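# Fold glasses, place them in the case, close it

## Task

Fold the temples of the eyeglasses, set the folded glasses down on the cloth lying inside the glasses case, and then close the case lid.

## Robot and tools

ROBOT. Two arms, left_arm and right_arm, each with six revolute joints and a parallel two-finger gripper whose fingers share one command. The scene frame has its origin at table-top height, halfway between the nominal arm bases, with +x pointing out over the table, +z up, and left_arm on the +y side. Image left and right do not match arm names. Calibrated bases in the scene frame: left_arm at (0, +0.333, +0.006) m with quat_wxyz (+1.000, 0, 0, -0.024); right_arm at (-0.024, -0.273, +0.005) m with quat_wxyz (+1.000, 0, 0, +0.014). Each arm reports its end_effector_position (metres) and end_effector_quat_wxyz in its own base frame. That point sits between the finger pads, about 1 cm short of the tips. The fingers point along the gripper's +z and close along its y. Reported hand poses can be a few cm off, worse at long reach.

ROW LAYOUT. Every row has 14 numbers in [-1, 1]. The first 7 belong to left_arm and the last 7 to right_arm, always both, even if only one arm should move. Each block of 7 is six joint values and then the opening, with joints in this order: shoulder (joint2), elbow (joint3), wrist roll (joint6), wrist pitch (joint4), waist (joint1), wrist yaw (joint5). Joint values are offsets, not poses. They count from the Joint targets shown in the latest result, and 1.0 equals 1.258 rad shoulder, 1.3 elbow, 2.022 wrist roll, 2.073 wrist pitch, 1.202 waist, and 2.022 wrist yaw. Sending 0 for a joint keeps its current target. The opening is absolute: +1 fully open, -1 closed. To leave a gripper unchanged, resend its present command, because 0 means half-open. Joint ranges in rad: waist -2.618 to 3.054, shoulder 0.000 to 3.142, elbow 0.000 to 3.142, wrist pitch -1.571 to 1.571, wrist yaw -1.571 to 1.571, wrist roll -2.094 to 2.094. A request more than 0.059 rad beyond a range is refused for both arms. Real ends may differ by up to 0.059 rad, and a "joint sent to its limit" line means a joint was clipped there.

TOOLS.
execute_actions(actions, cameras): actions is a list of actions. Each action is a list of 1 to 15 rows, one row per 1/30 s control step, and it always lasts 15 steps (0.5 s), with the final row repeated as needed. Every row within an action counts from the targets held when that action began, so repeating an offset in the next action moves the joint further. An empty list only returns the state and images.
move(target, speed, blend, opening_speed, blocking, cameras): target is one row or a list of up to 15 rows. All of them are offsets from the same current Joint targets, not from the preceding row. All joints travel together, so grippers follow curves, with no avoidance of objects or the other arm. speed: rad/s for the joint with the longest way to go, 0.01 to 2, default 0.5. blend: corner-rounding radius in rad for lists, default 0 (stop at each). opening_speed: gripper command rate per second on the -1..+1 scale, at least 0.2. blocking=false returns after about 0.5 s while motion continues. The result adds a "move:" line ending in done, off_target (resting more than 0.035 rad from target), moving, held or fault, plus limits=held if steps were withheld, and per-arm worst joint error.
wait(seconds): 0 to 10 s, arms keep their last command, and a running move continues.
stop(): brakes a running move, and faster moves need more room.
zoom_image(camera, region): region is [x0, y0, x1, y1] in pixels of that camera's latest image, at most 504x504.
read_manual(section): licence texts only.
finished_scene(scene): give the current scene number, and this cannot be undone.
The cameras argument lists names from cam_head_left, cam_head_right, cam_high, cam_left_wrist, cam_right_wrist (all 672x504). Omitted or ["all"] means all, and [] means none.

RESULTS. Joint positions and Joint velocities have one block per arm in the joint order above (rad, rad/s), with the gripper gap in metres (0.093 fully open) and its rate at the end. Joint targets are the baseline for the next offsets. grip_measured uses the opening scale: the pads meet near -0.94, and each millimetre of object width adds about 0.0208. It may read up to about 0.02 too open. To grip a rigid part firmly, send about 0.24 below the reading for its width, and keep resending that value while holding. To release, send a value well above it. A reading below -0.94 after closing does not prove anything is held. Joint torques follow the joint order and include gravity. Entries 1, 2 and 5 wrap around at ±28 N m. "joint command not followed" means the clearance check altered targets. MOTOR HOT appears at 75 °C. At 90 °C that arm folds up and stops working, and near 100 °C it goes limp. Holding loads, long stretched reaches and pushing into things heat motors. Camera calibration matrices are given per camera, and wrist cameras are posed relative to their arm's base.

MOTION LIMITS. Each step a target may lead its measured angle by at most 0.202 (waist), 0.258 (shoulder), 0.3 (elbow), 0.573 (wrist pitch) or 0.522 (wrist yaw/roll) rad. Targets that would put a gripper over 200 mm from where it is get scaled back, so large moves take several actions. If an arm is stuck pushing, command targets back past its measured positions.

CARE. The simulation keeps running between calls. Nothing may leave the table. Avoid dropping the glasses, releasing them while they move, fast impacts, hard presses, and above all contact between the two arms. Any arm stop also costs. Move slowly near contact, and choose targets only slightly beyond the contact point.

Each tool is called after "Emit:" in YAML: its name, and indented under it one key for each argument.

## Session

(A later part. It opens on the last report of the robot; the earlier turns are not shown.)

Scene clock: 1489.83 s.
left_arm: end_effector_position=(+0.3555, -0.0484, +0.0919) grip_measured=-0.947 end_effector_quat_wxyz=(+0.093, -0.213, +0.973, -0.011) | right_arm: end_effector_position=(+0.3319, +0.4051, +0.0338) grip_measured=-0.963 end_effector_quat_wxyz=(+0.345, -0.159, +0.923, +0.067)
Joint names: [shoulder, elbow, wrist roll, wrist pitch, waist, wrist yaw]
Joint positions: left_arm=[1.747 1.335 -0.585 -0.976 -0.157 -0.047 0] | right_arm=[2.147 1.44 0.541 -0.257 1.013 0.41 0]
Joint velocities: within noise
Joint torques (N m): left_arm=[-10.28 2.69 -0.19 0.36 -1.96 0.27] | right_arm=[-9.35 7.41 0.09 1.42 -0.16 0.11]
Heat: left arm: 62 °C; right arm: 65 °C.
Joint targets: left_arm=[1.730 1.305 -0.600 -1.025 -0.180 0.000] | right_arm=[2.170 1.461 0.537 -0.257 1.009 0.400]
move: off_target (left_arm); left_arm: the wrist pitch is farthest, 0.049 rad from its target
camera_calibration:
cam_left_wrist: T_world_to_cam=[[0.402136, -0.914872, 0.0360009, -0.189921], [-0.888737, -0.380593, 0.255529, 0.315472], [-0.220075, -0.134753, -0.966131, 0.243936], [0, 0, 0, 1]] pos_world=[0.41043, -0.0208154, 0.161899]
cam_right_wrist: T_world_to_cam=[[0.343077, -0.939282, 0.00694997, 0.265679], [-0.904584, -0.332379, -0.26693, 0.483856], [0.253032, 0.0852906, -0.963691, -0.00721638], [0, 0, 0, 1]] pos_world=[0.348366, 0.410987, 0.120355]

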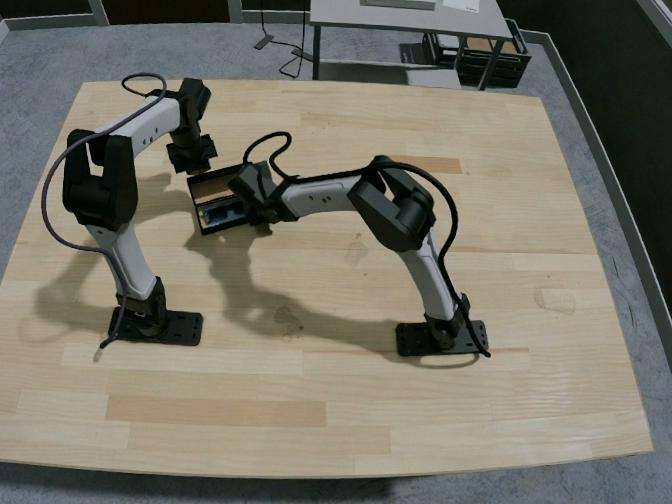

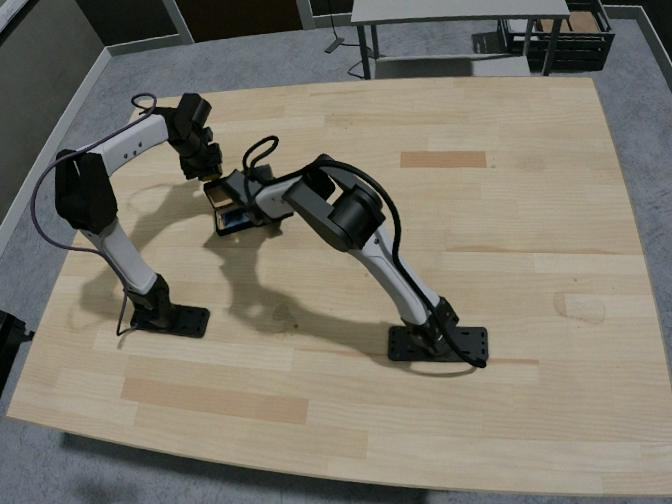

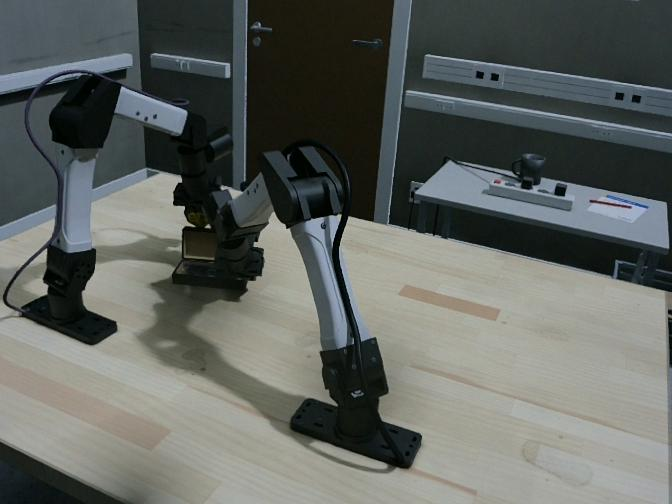

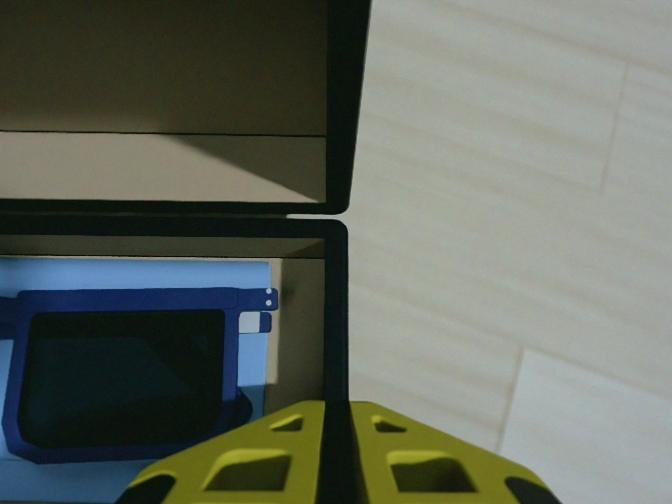

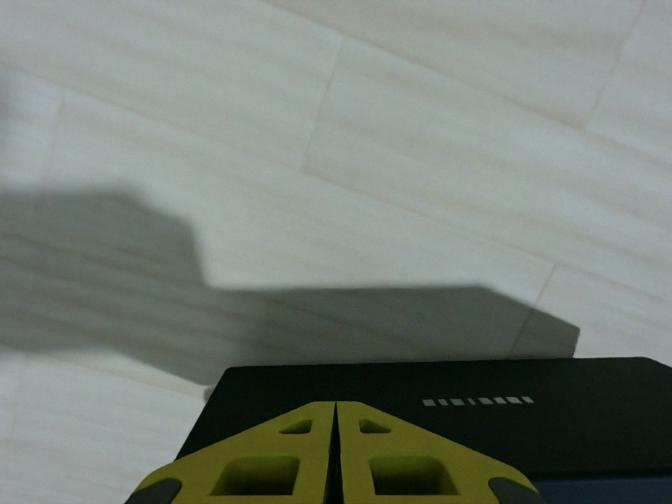

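Emit:
move:
  target: [-0.0954,-0.0423,-0.0346,-0.0314,-0.0557,0,-0.95,0,0,0,0,0,0,-1.0]
  speed: 0.08

Emit:
zoom_image:
  camera: "cam_high"
  region: [150, 180, 310, 300]

Emit:
zoom_image:
  camera: "cam_head_left"
  region: [160, 110, 330, 240]

Scene clock: 1504.73 s.
left_arm: end_effector_position=(+0.3092, -0.0713, +0.0996) grip_measured=-0.947 end_effector_quat_wxyz=(+0.056, -0.209, +0.976, -0.014) | right_arm: end_effector_position=(+0.3319, +0.4051, +0.0338) grip_measured=-0.963 end_effector_quat_wxyz=(+0.345, -0.159, +0.923, +0.067)
Joint names: [shoulder, elbow, wrist roll, wrist pitch, waist, wrist yaw]
Joint positions: left_arm=[1.648 1.264 -0.659 -1.073 -0.239 -0.022 0] | right_arm=[2.147 1.44 0.541 -0.257 1.013 0.41 0]
Joint velocities: within noise
Joint torques (N m): left_arm=[-11.19 3.95 -0.19 0.58 -0.83 0.09] | right_arm=[-9.36 7.42 0.09 1.42 -0.14 0.11]
Heat: left arm: 59 °C; right arm: 66 °C.
Joint targets: left_arm=[1.610 1.250 -0.670 -1.090 -0.247 0.000] | right_arm=[2.170 1.461 0.536 -0.257 1.009 0.400]
move: off_target (left_arm); left_arm: the shoulder is farthest, 0.038 rad from its target
camera_calibration:
cam_left_wrist: T_world_to_cam=[[0.393735, -0.918833, 0.0268271, -0.189316], [-0.872085, -0.364159, 0.326887, 0.252584], [-0.290586, -0.152102, -0.944682, 0.256486], [0, 0, 0, 1]] pos_world=[0.369346, -0.0429571, 0.16481]
cam_right_wrist: T_world_to_cam=[[0.343346, -0.939181, 0.00720078, 0.265541], [-0.904465, -0.332701, -0.266932, 0.483947], [0.253093, 0.0851373, -0.963688, -0.00717466], [0, 0, 0, 1]] pos_world=[0.348357, 0.411012, 0.120355]

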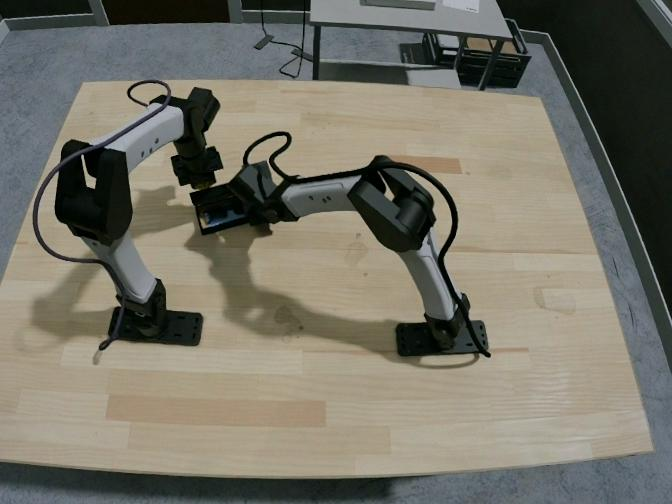

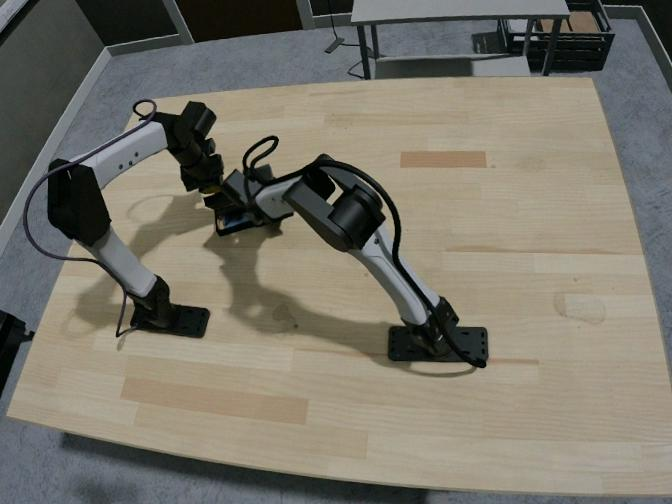

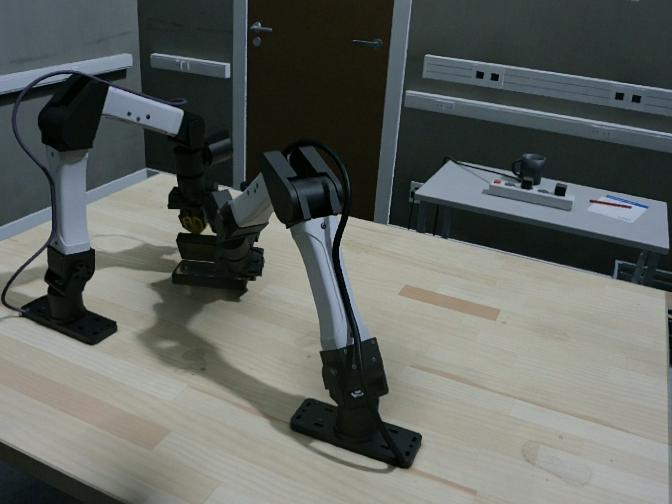

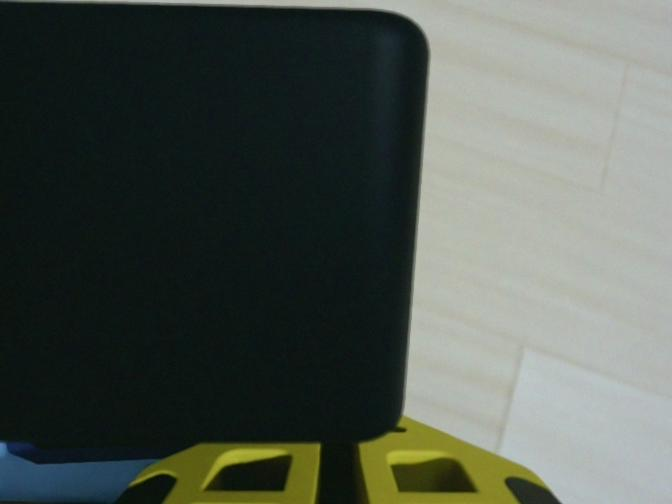

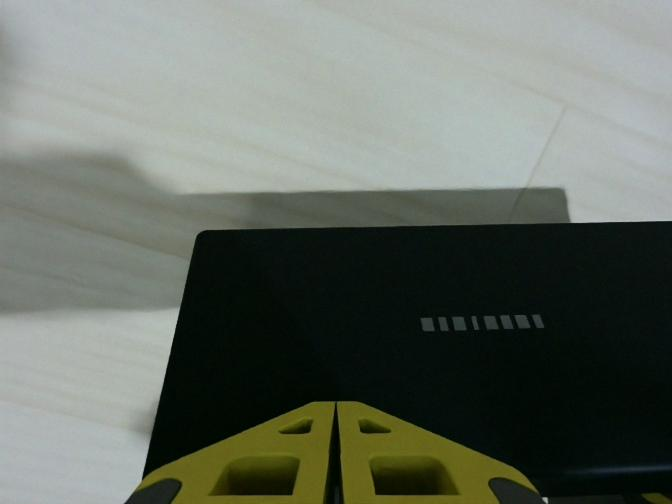

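Scaled by 3.150 from the camera's 672x504 image, which has a finer 960x720 frame.

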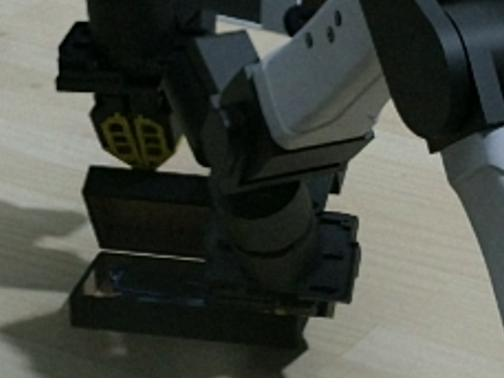

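Scaled by 2.965 from the camera's 672x504 image, which has a finer 960x720 frame.

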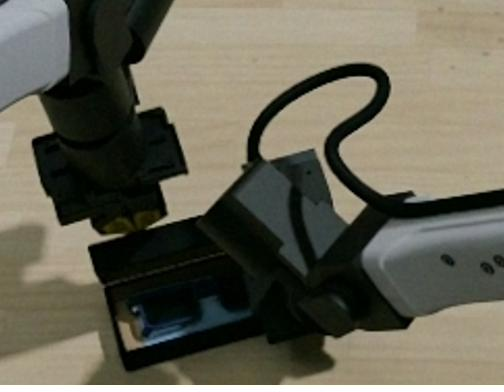

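Emit:
move:
  target:
    - [0,0,0,0,0,0,-0.95,0,0,0,0,0,0,-0.48]
    - [0,0,0,0,0,0,-0.95,-0.0556,-0.0238,0,-0.0048,0,0,-0.48]
    - [0,0,0,0,0,0,-0.95,-0.2146,-0.0777,0.0317,-0.0883,0.0549,0.0272,-0.48]
  speed: [0.2,0.2,0.15]
  opening_speed: 0.3

Emit:
zoom_image:
  camera: "cam_high"
  region: [150, 180, 310, 300]

Emit:
zoom_image:
  camera: "cam_head_left"
  region: [160, 110, 330, 240]

Scene clock: 1525.40 s.
left_arm: end_effector_position=(+0.3089, -0.0715, +0.0996) grip_measured=-0.947 end_effector_quat_wxyz=(+0.055, -0.209, +0.976, -0.015) | right_arm: end_effector_position=(+0.2928, +0.3831, +0.0919) grip_measured=-0.482 end_effector_quat_wxyz=(+0.343, -0.159, +0.924, +0.065)
Joint names: [shoulder, elbow, wrist roll, wrist pitch, waist, wrist yaw]
Joint positions: left_arm=[1.648 1.264 -0.659 -1.074 -0.239 -0.021 0] | right_arm=[1.932 1.372 0.594 -0.43 1.068 0.441 0.022]
Joint velocities: within noise
Joint torques (N m): left_arm=[-11.25 4.01 -0.17 0.56 -0.83 0.04] | right_arm=[-12.38 5.03 0.21 1.28 0.76 0.34]
Heat: left arm: 61 °C; right arm: 68 °C.
Joint targets: left_arm=[1.610 1.250 -0.670 -1.090 -0.247 0.000] | right_arm=[1.899 1.360 0.601 -0.440 1.075 0.455]
move: off_target (left_arm); left_arm: the shoulder is farthest, 0.038 rad from its target
camera_calibration:
cam_left_wrist: T_world_to_cam=[[0.394314, -0.918566, 0.0274313, -0.189576], [-0.871388, -0.364247, 0.328643, 0.251846], [-0.291888, -0.153492, -0.944056, 0.256568], [0, 0, 0, 1]] pos_world=[0.369097, -0.0430224, 0.164648]
cam_right_wrist: T_world_to_cam=[[0.34066, -0.940142, 0.00917742, 0.258833], [-0.906344, -0.330977, -0.262669, 0.456277], [0.249984, 0.081163, -0.964842, 0.0630808], [0, 0, 0, 1]] pos_world=[0.3096, 0.389238, 0.178337]

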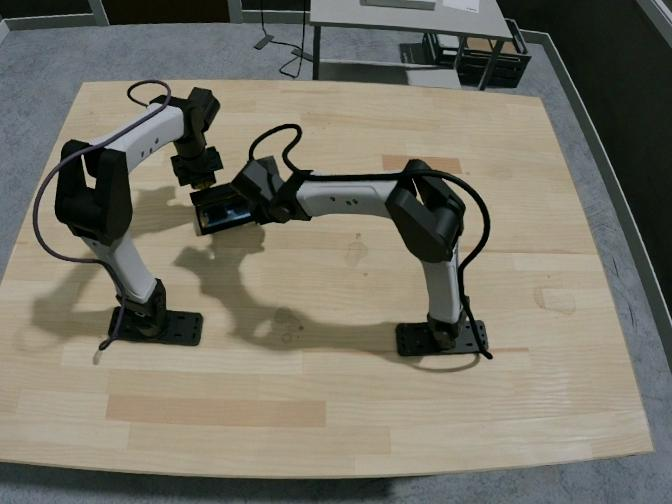

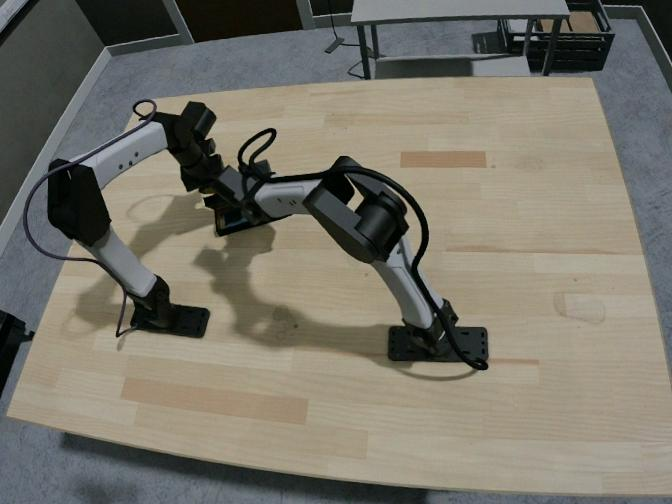

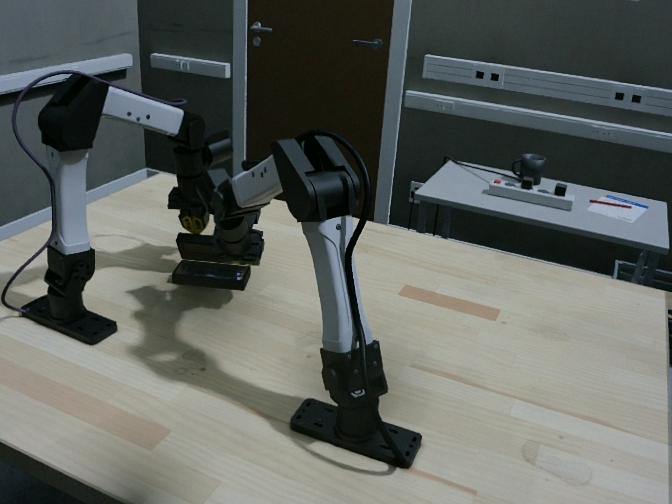

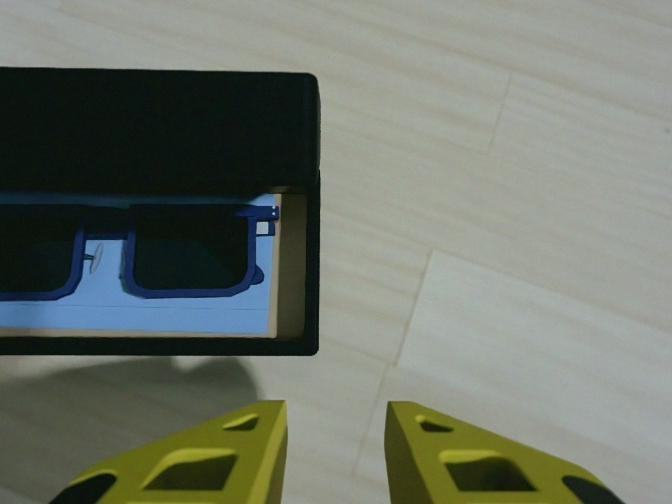

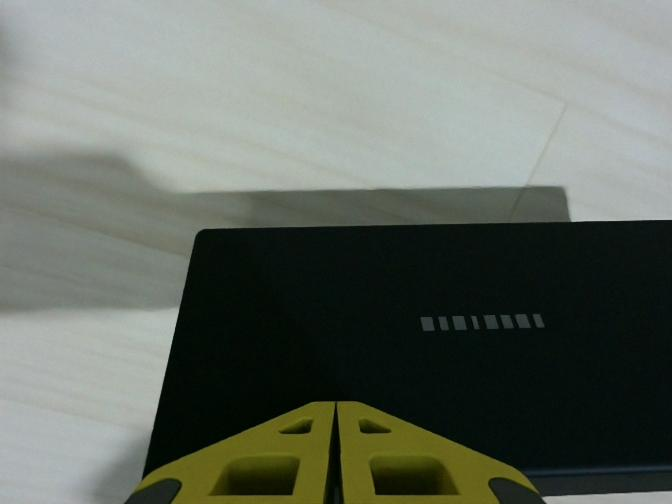

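Scaled by 3.150 from the camera's 672x504 image, which has a finer 960x720 frame.

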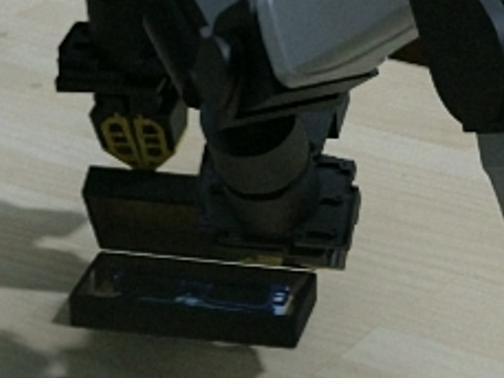

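Scaled by 2.965 from the camera's 672x504 image, which has a finer 960x720 frame.

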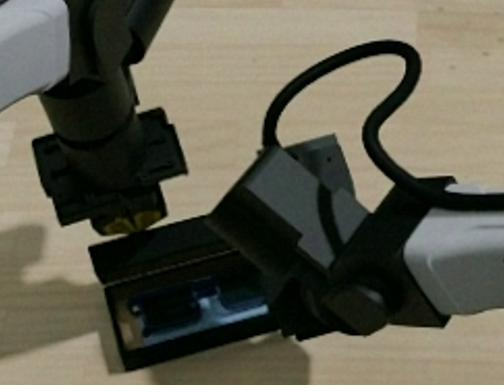

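Emit:
move:
  target:
    - [0,0,0,0,0,0,-0.95,-0.5485,-0.1869,-0.2972,-0.2846,-0.8943,-0.225,-0.48]
    - [0.004,0.1423,0,-0.0772,0.012,0,-0.95,-0.5485,-0.1869,-0.2972,-0.2846,-0.8943,-0.225,-0.48]
  speed: [0.8,0.2]

Emit:
zoom_image:
  camera: "cam_high"
  region: [150, 180, 310, 300]

Emit:
zoom_image:
  camera: "cam_head_right"
  region: [170, 130, 340, 260]

Scene clock: 1586.00 s.
left_arm: end_effector_position=(+0.3051, -0.0719, +0.1342) grip_measured=-0.947 end_effector_quat_wxyz=(+0.042, -0.209, +0.977, -0.013) | right_arm: end_effector_position=(+0.2856, -0.0007, +0.1812) grip_measured=-0.482 end_effector_quat_wxyz=(+0.227, +0.002, +0.974, -0.005)
Joint names: [shoulder, elbow, wrist roll, wrist pitch, waist, wrist yaw]
Joint positions: left_arm=[1.648 1.404 -0.66 -1.241 -0.239 -0.013 0] | right_arm=[1.219 1.127 0.006 -1.022 0.006 0.014 0.022]
Joint velocities: within noise
Joint torques (N m): left_arm=[-10.7 7.6 -0.17 0.61 0.27 -0.03] | right_arm=[-4.49 5.19 0.06 1.14 -0.32 -0.15]
Heat: left arm: 61 °C; right arm: 85 °C. Fold the right arm in close to its base, or ease its load, before you think long.
Joint targets: left_arm=[1.615 1.435 -0.670 -1.250 -0.232 0.000] | right_arm=[1.209 1.117 0.000 -1.030 0.000 0.000]
MOTOR HOT: the shoulder of the right arm reports 85 °C; the controller's stop level is 90 °C. To cool a motor, set the load down, stop pushing, or move to a pose that needs little force.
move: done
camera_calibration:
cam_left_wrist: T_world_to_cam=[[0.394584, -0.918684, 0.0179617, -0.188194], [-0.862327, -0.363486, 0.352519, 0.231067], [-0.317325, -0.154587, -0.935632, 0.294644], [0, 0, 0, 1]] pos_world=[0.367011, -0.0433529, 0.197603]
cam_right_wrist: T_world_to_cam=[[0.00239563, -0.999588, 0.028608, -0.00731303], [-0.999945, -0.00268724, -0.0101593, 0.327318], [0.010232, -0.028582, -0.999539, 0.256892], [0, 0, 0, 1]] pos_world=[0.324689, 0.000912065, 0.260308]

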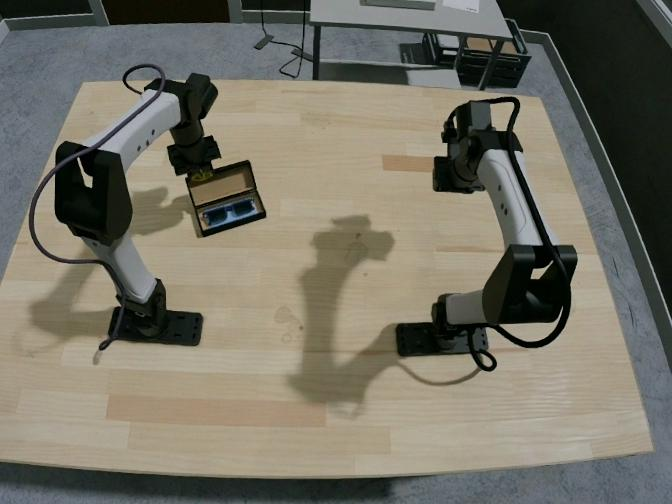

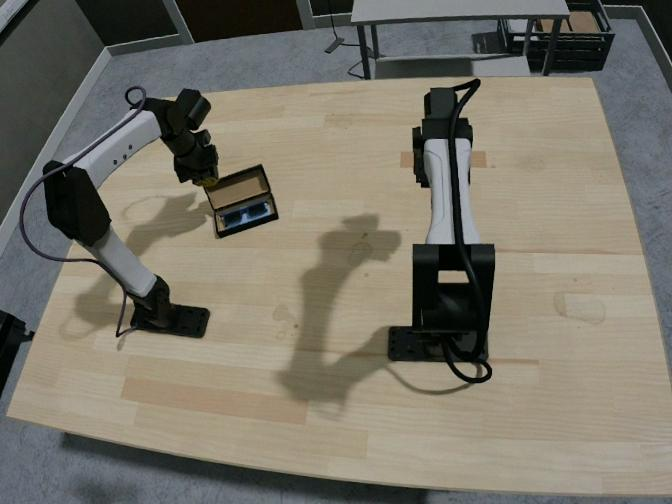

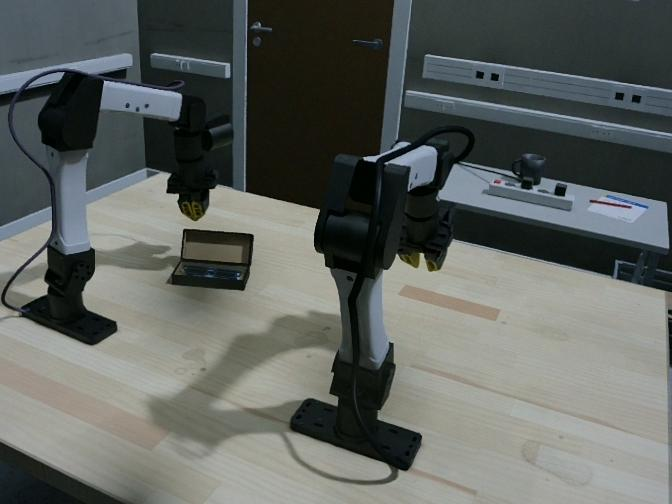

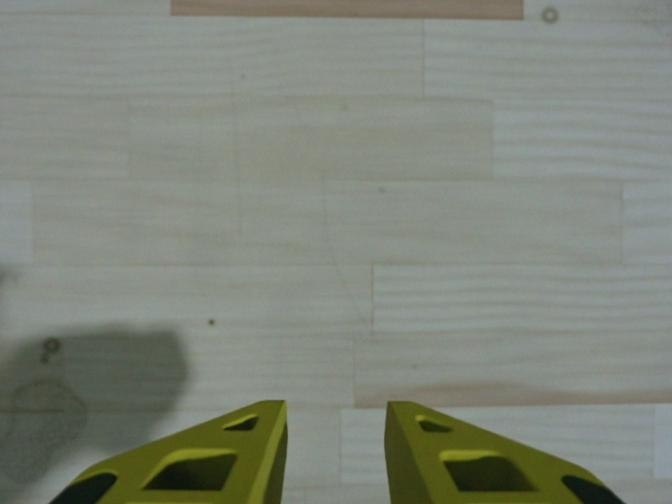

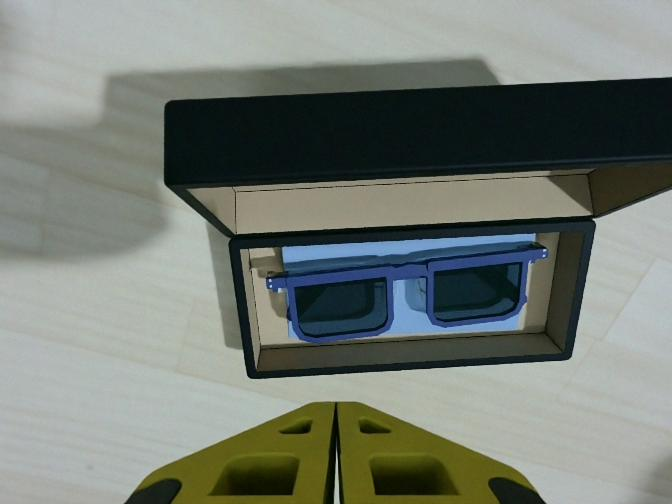

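Scaled by 3.150 from the camera's 672x504 image, which has a finer 960x720 frame.

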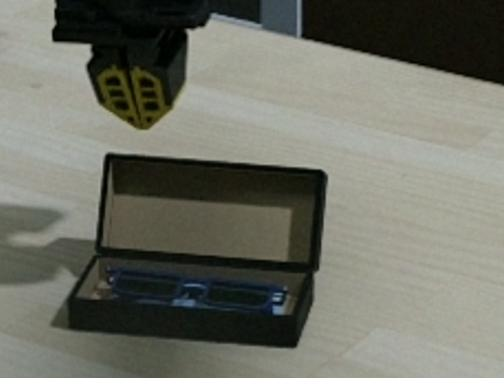

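Scaled by 2.965 from the camera's 672x504 image, which has a finer 960x720 frame.

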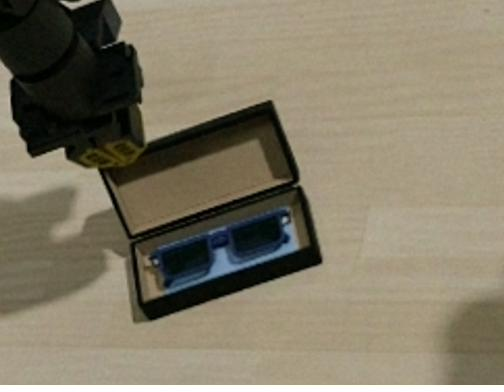

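Emit:
move:
  target:
    - [0.3506,0.4385,0.089,-0.0931,0.1389,0,-0.95,0,0,0,0,0,0,-0.48]
    - [0.3418,0.17,0.089,0.0646,0.1389,0,-0.95,0,0,0,0,0,0,-0.48]
  speed: [0.6,0.3]
  cameras: []

Emit:
wait:
  seconds: 8
  cameras: []

Scene clock: 1632.03 s.
left_arm: end_effector_position=(+0.4045, -0.0254, +0.0737) grip_measured=-0.947 end_effector_quat_wxyz=(+0.033, -0.215, +0.976, -0.004) | right_arm: end_effector_position=(+0.2855, -0.0007, +0.1811) grip_measured=-0.482 end_effector_quat_wxyz=(+0.227, +0.002, +0.974, -0.005)
Joint names: [shoulder, elbow, wrist roll, wrist pitch, waist, wrist yaw]
Joint positions: left_arm=[2.04 1.667 -0.501 -1.133 -0.067 -0.011 0] | right_arm=[1.219 1.127 0.006 -1.022 0.006 0.014 0.022]
Joint velocities: within noise
Joint torques (N m): left_arm=[-10.73 4.03 0.02 0.8 -0.06 -0.04] | right_arm=[-4.51 5.2 0.06 1.15 -0.32 -0.15]
Heat: left arm: 60 °C; right arm: 65 °C.
Joint targets: left_arm=[2.045 1.656 -0.490 -1.116 -0.065 0.000] | right_arm=[1.209 1.117 0.000 -1.030 0.000 0.000]
MOTOR HOT: cleared for the motors of the right arm.
move: done
No camera images: "cameras" was empty.

Scene clock: 1640.03 s.
left_arm: end_effector_position=(+0.4046, -0.0254, +0.0737) grip_measured=-0.947 end_effector_quat_wxyz=(+0.033, -0.215, +0.976, -0.004) | right_arm: end_effector_position=(+0.2854, -0.0007, +0.1811) grip_measured=-0.482 end_effector_quat_wxyz=(+0.226, +0.002, +0.974, -0.005)
Joint names: [shoulder, elbow, wrist roll, wrist pitch, waist, wrist yaw]
Joint positions: left_arm=[2.04 1.667 -0.501 -1.132 -0.067 -0.011 0] | right_arm=[1.219 1.127 0.006 -1.022 0.006 0.014 0.022]
Joint velocities: within noise
Joint torques (N m): left_arm=[-10.73 4.08 0.02 0.8 -0.1 -0.05] | right_arm=[-4.48 5.2 0.06 1.15 -0.32 -0.15]
Heat: left arm: 60 °C; right arm: 64 °C.
Joint targets: left_arm=[2.045 1.656 -0.490 -1.116 -0.065 0.000] | right_arm=[1.209 1.117 0.000 -1.030 0.000 0.000]
Tool commands: left_gripper/opening=-0.95 right_gripper/opening=-0.48
wait: 8.00 s; at rest by 0.17 s
No camera images: "cameras" was empty.

Emit:
move:
  target: [0,0,0,0,0,0,-0.95,0.5962,0.2177,0.2967,0.2967,0.8985,0.2226,-0.48]
  speed: 0.9
  cameras: ["cam_left_wrist","cam_right_wrist"]

Scene clock: 1645.23 s.
left_arm: end_effector_position=(+0.4046, -0.0254, +0.0737) grip_measured=-0.947 end_effector_quat_wxyz=(+0.033, -0.215, +0.976, -0.004) | right_arm: end_effector_position=(+0.2853, +0.3900, +0.0843) grip_measured=-0.482 end_effector_quat_wxyz=(+0.337, -0.171, +0.924, +0.065)
Joint names: [shoulder, elbow, wrist roll, wrist pitch, waist, wrist yaw]
Joint positions: left_arm=[2.04 1.667 -0.501 -1.132 -0.067 -0.011 0] | right_arm=[1.951 1.375 0.593 -0.427 1.087 0.436 0.022]
Joint velocities: within noise
Joint torques (N m): left_arm=[-10.73 4.07 0.02 0.8 -0.08 -0.05] | right_arm=[-9.22 7.98 0.22 1.48 -0.39 0.35]
Heat: left arm: 60 °C; right arm: 63 °C.
Joint targets: left_arm=[2.045 1.656 -0.490 -1.116 -0.065 0.000] | right_arm=[1.959 1.400 0.600 -0.415 1.080 0.451]
move: done
camera_calibration:
cam_left_wrist: T_world_to_cam=[[0.406191, -0.913786, -0.00191076, -0.186814], [-0.85053, -0.378836, 0.364804, 0.349092], [-0.334076, -0.146555, -0.931083, 0.283501], [0, 0, 0, 1]] pos_world=[0.467507, 0.00308856, 0.136256]
cam_right_wrist: T_world_to_cam=[[0.36216, -0.931998, 0.0148259, 0.258221], [-0.900995, -0.3541, -0.250642, 0.456268], [0.238848, 0.0774146, -0.967966, 0.0620442], [0, 0, 0, 1]] pos_world=[0.302759, 0.397423, 0.170588]
Images, in order (width x height): cam_left_wrist 672x504, cam_right_wrist 672x504.

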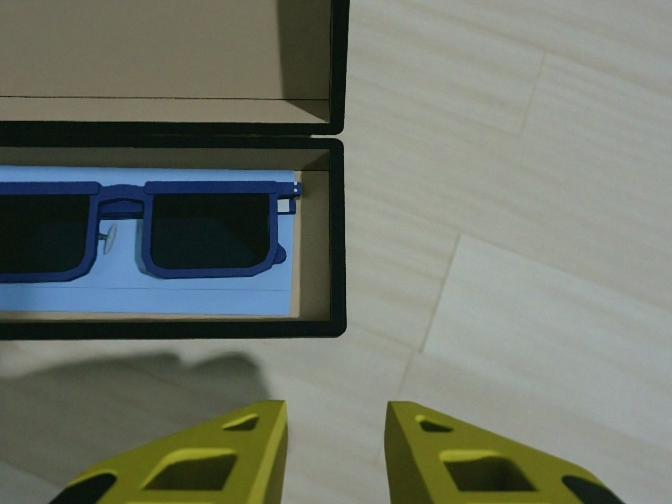

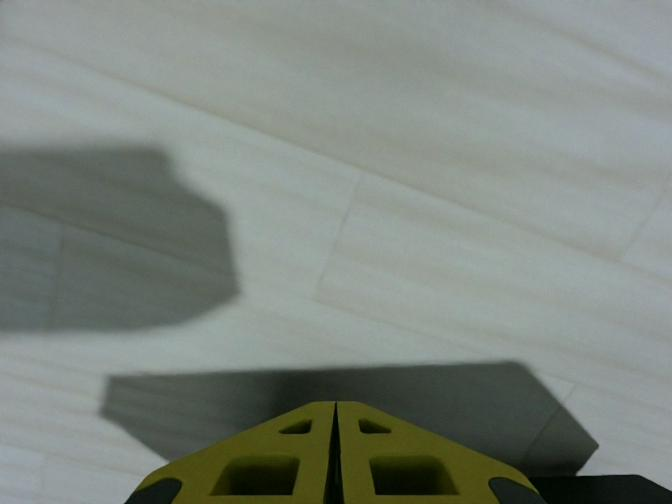

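Emit:
move:
  target:
    - [-0.0358,0,0,0,0,0,-0.95,0.1574,0.0469,-0.0312,0.0762,-0.0591,-0.0247,-0.48]
    - [-0.0358,0,0,0,0,0,-0.95,0.1669,0.0469,-0.0312,0.0762,-0.0591,-0.0247,-0.48]
    - [-0.0358,0,0,0,0,0,-0.95,0.1669,0.0469,-0.0312,0.0762,-0.0591,-0.0247,-1.0]
  speed: [0.15,0.1,0.1]
  opening_speed: 0.4
  cameras: ["cam_left_wrist"]

Emit:
move:
  target:
    - [-0.1792,-0.2195,-0.0529,0.0294,-0.0649,0,-0.95,0,0,0,0,0,0,-1.0]
    - [-0.2427,-0.2317,-0.0712,-0.0015,-0.0957,0,-0.95,0,0,0,0,0,0,-1.0]
    - [-0.2789,-0.2722,-0.0841,0.0019,-0.1186,0,-0.95,0,0,0,0,0,0,-1.0]
    - [-0.3092,-0.3196,-0.0989,0.0133,-0.1416,0,-0.95,0,0,0,0,0,0,-1.0]
  speed: 0.15
  blend: [0.03,0.03,0.03,0]

Emit:
zoom_image:
  camera: "cam_high"
  region: [150, 180, 310, 300]

Emit:
zoom_image:
  camera: "cam_head_left"
  region: [160, 110, 330, 240]

Scene clock: 1682.60 s.
left_arm: end_effector_position=(+0.4046, -0.0254, +0.0737) grip_measured=-0.947 end_effector_quat_wxyz=(+0.033, -0.215, +0.976, -0.004) | right_arm: end_effector_position=(+0.3316, +0.4061, +0.0342) grip_measured=-0.953 end_effector_quat_wxyz=(+0.346, -0.160, +0.922, +0.068)
Joint names: [shoulder, elbow, wrist roll, wrist pitch, waist, wrist yaw]
Joint positions: left_arm=[2.04 1.667 -0.501 -1.132 -0.067 -0.011 0] | right_arm=[2.147 1.44 0.539 -0.254 1.014 0.409 0]
Joint velocities: within noise
Joint torques (N m): left_arm=[-15.28 4.03 0.03 0.81 -0.03 -0.05] | right_arm=[-9.36 7.41 0.1 1.39 -0.28 0.11]
Heat: left arm: 62 °C; right arm: 65 °C.
Joint targets: left_arm=[2.000 1.656 -0.490 -1.116 -0.065 0.000] | right_arm=[2.169 1.461 0.537 -0.257 1.009 0.401]
move: off_target (left_arm); left_arm: the shoulder is farthest, 0.040 rad from its target
camera_calibration:
cam_left_wrist: T_world_to_cam=[[0.406191, -0.913786, -0.00191076, -0.186814], [-0.85053, -0.378836, 0.364804, 0.349092], [-0.334076, -0.146555, -0.931083, 0.283501], [0, 0, 0, 1]] pos_world=[0.467507, 0.00308856, 0.136256]
Images, in order (width x height): cam_left_wrist 672x504.

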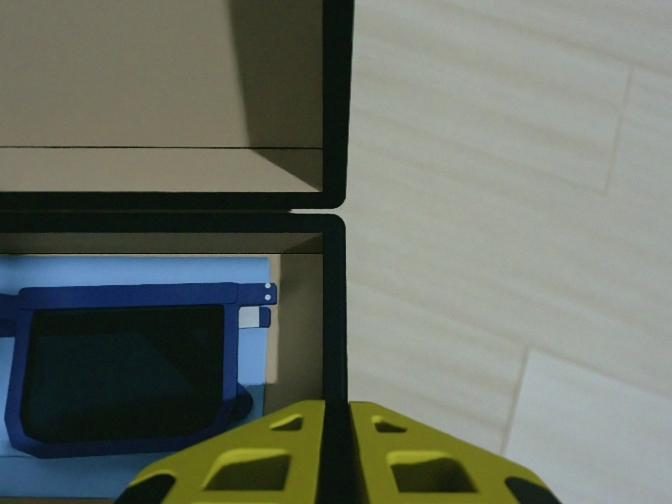

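Scene clock: 1686.27 s.
left_arm: end_effector_position=(+0.3032, -0.0673, +0.0980) grip_measured=-0.947 end_effector_quat_wxyz=(+0.044, -0.223, +0.974, -0.011) | right_arm: end_effector_position=(+0.3315, +0.4061, +0.0341) grip_measured=-0.963 end_effector_quat_wxyz=(+0.345, -0.161, +0.922, +0.068)
Joint names: [shoulder, elbow, wrist roll, wrist pitch, waist, wrist yaw]
Joint positions: left_arm=[1.644 1.256 -0.679 -1.092 -0.229 -0.019 0] | right_arm=[2.147 1.44 0.538 -0.255 1.014 0.409 0]
Joint velocities: within noise
Joint torques (N m): left_arm=[-10.65 3.79 -0.2 0.73 -0.76 0.01] | right_arm=[-9.37 7.41 0.11 1.39 -0.28 0.12]
Heat: left arm: 62 °C; right arm: 66 °C.
Joint targets: left_arm=[1.611 1.241 -0.690 -1.089 -0.236 0.000] | right_arm=[2.169 1.461 0.537 -0.257 1.009 0.401]
move: done; blend cut to 0.0263 rad at target 2, 0.0263 rad at target 3
camera_calibration:
cam_left_wrist: T_world_to_cam=[[0.421349, -0.906734, 0.0172717, -0.189808], [-0.852977, -0.389755, 0.347162, 0.2398], [-0.308052, -0.161009, -0.937646, 0.257887], [0, 0, 0, 1]] pos_world=[0.363962, -0.0371198, 0.161835]
cam_right_wrist: T_world_to_cam=[[0.346589, -0.937992, 0.00682028, 0.265045], [-0.902856, -0.33556, -0.268795, 0.484692], [0.254417, 0.0870037, -0.963173, -0.00805563], [0, 0, 0, 1]] pos_world=[0.347794, 0.411955, 0.120716]

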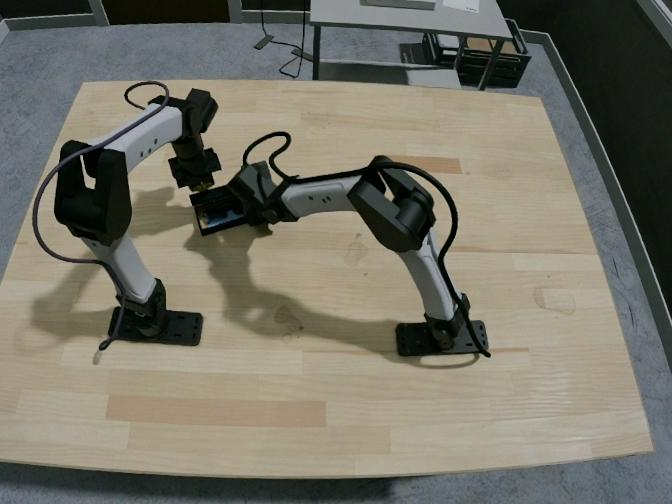

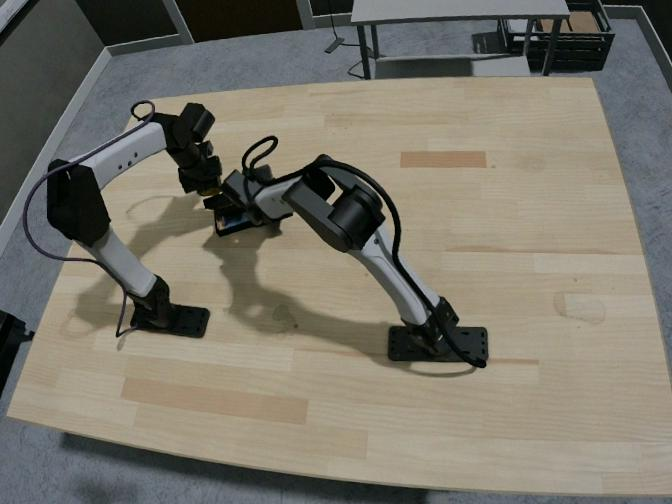

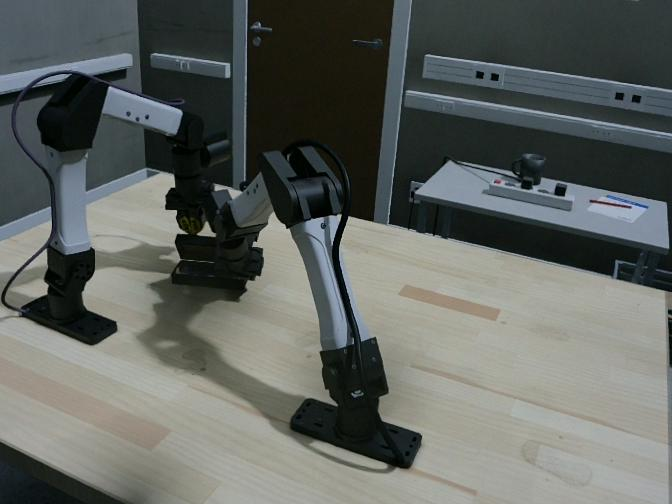

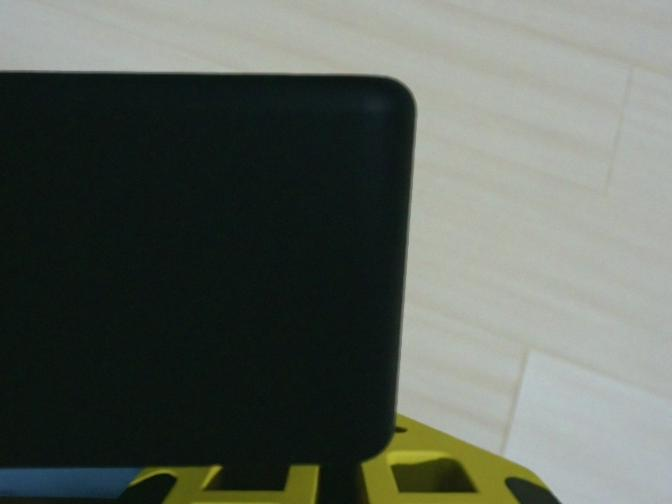

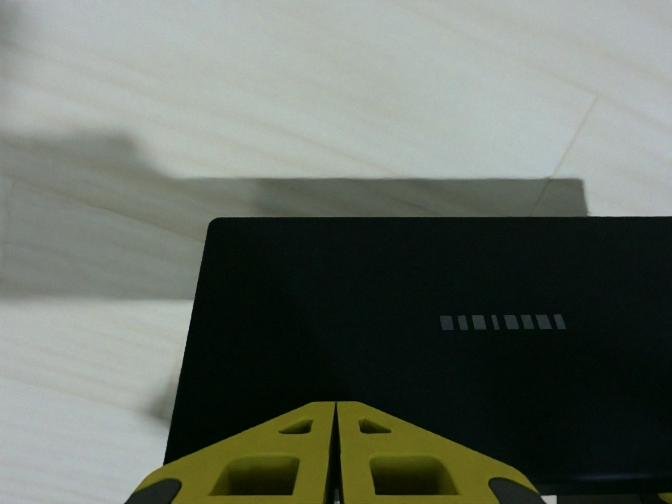

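Scaled by 3.150 from the camera's 672x504 image, which has a finer 960x720 frame.

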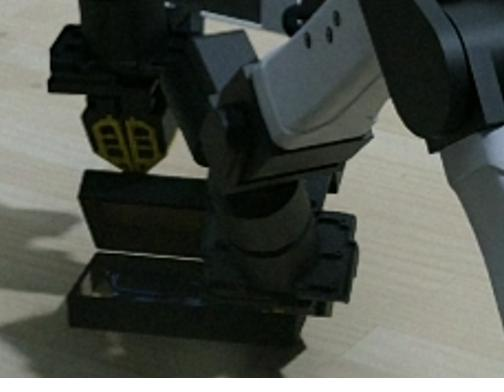

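Scaled by 2.965 from the camera's 672x504 image, which has a finer 960x720 frame.

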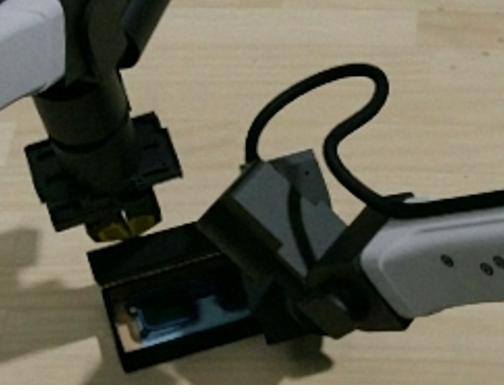

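Emit:
move:
  target: [-0.0256,-0.0516,-0.0134,0.0168,-0.023,0,-0.95,0,0,0,0,0,0,-1.0]
  speed: 0.1
  cameras: ["cam_left_wrist","cam_right_wrist","cam_head_left"]

Emit:
zoom_image:
  camera: "cam_head_left"
  region: [160, 110, 330, 240]

Scene clock: 1692.97 s.
left_arm: end_effector_position=(+0.2881, -0.0734, +0.0889) grip_measured=-0.947 end_effector_quat_wxyz=(+0.036, -0.223, +0.974, -0.012) | right_arm: end_effector_position=(+0.3315, +0.4061, +0.0341) grip_measured=-0.963 end_effector_quat_wxyz=(+0.345, -0.161, +0.922, +0.068)
Joint names: [shoulder, elbow, wrist roll, wrist pitch, waist, wrist yaw]
Joint positions: left_arm=[1.614 1.188 -0.706 -1.07 -0.256 -0.013 0] | right_arm=[2.147 1.44 0.538 -0.255 1.014 0.409 0]
Joint velocities: within noise
Joint torques (N m): left_arm=[-10.43 3.82 -0.18 0.84 -0.73 -0.04] | right_arm=[-9.37 7.39 0.11 1.4 -0.27 0.12]
Heat: left arm: 60 °C; right arm: 66 °C.
Joint targets: left_arm=[1.579 1.174 -0.717 -1.054 -0.263 0.000] | right_arm=[2.169 1.461 0.537 -0.257 1.009 0.401]
move: done
camera_calibration:
cam_left_wrist: T_world_to_cam=[[0.420354, -0.90724, 0.014748, -0.188332], [-0.847662, -0.386848, 0.363067, 0.224963], [-0.323683, -0.165118, -0.931646, 0.247334], [0, 0, 0, 1]] pos_world=[0.349916, -0.0429965, 0.151528]
cam_right_wrist: T_world_to_cam=[[0.346589, -0.937992, 0.00682028, 0.265045], [-0.902856, -0.33556, -0.268795, 0.484692], [0.254417, 0.0870037, -0.963173, -0.00805563], [0, 0, 0, 1]] pos_world=[0.347794, 0.411955, 0.120716]
Images, in order (width x height): cam_head_left 672x504, cam_left_wrist 672x504, cam_right_wrist 672x504.

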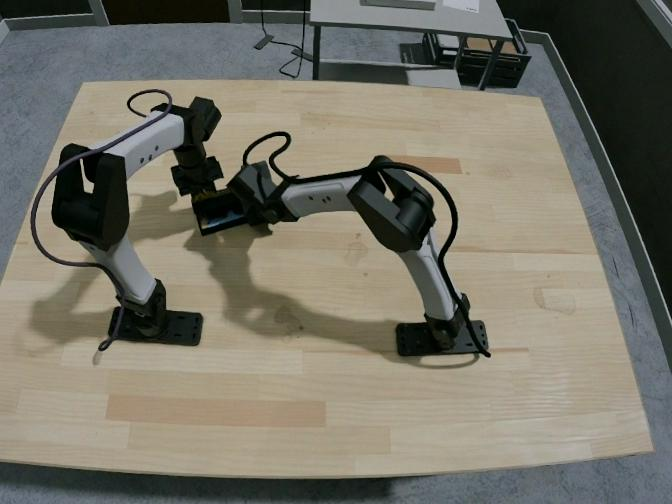

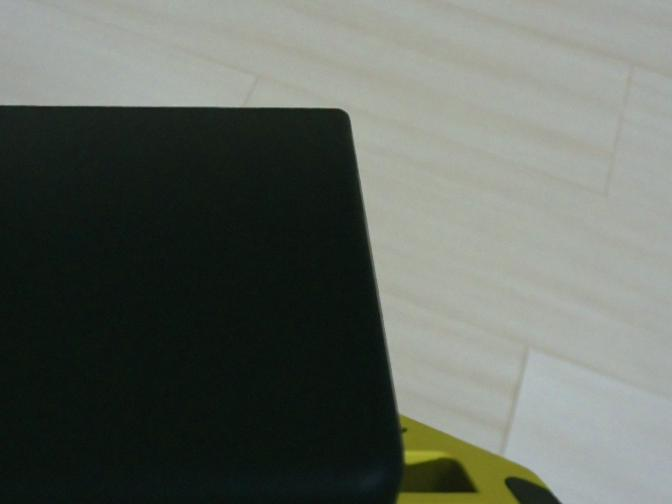

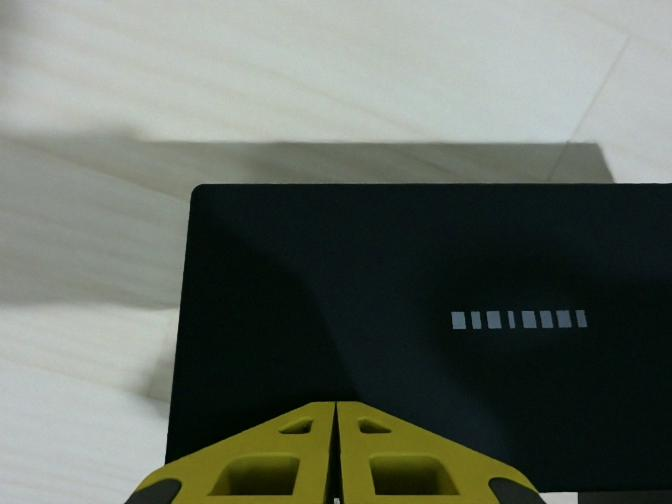

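Scaled by 2.965 from the camera's 672x504 image, which has a finer 960x720 frame.

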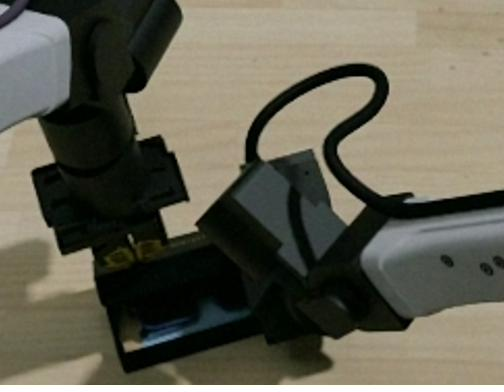

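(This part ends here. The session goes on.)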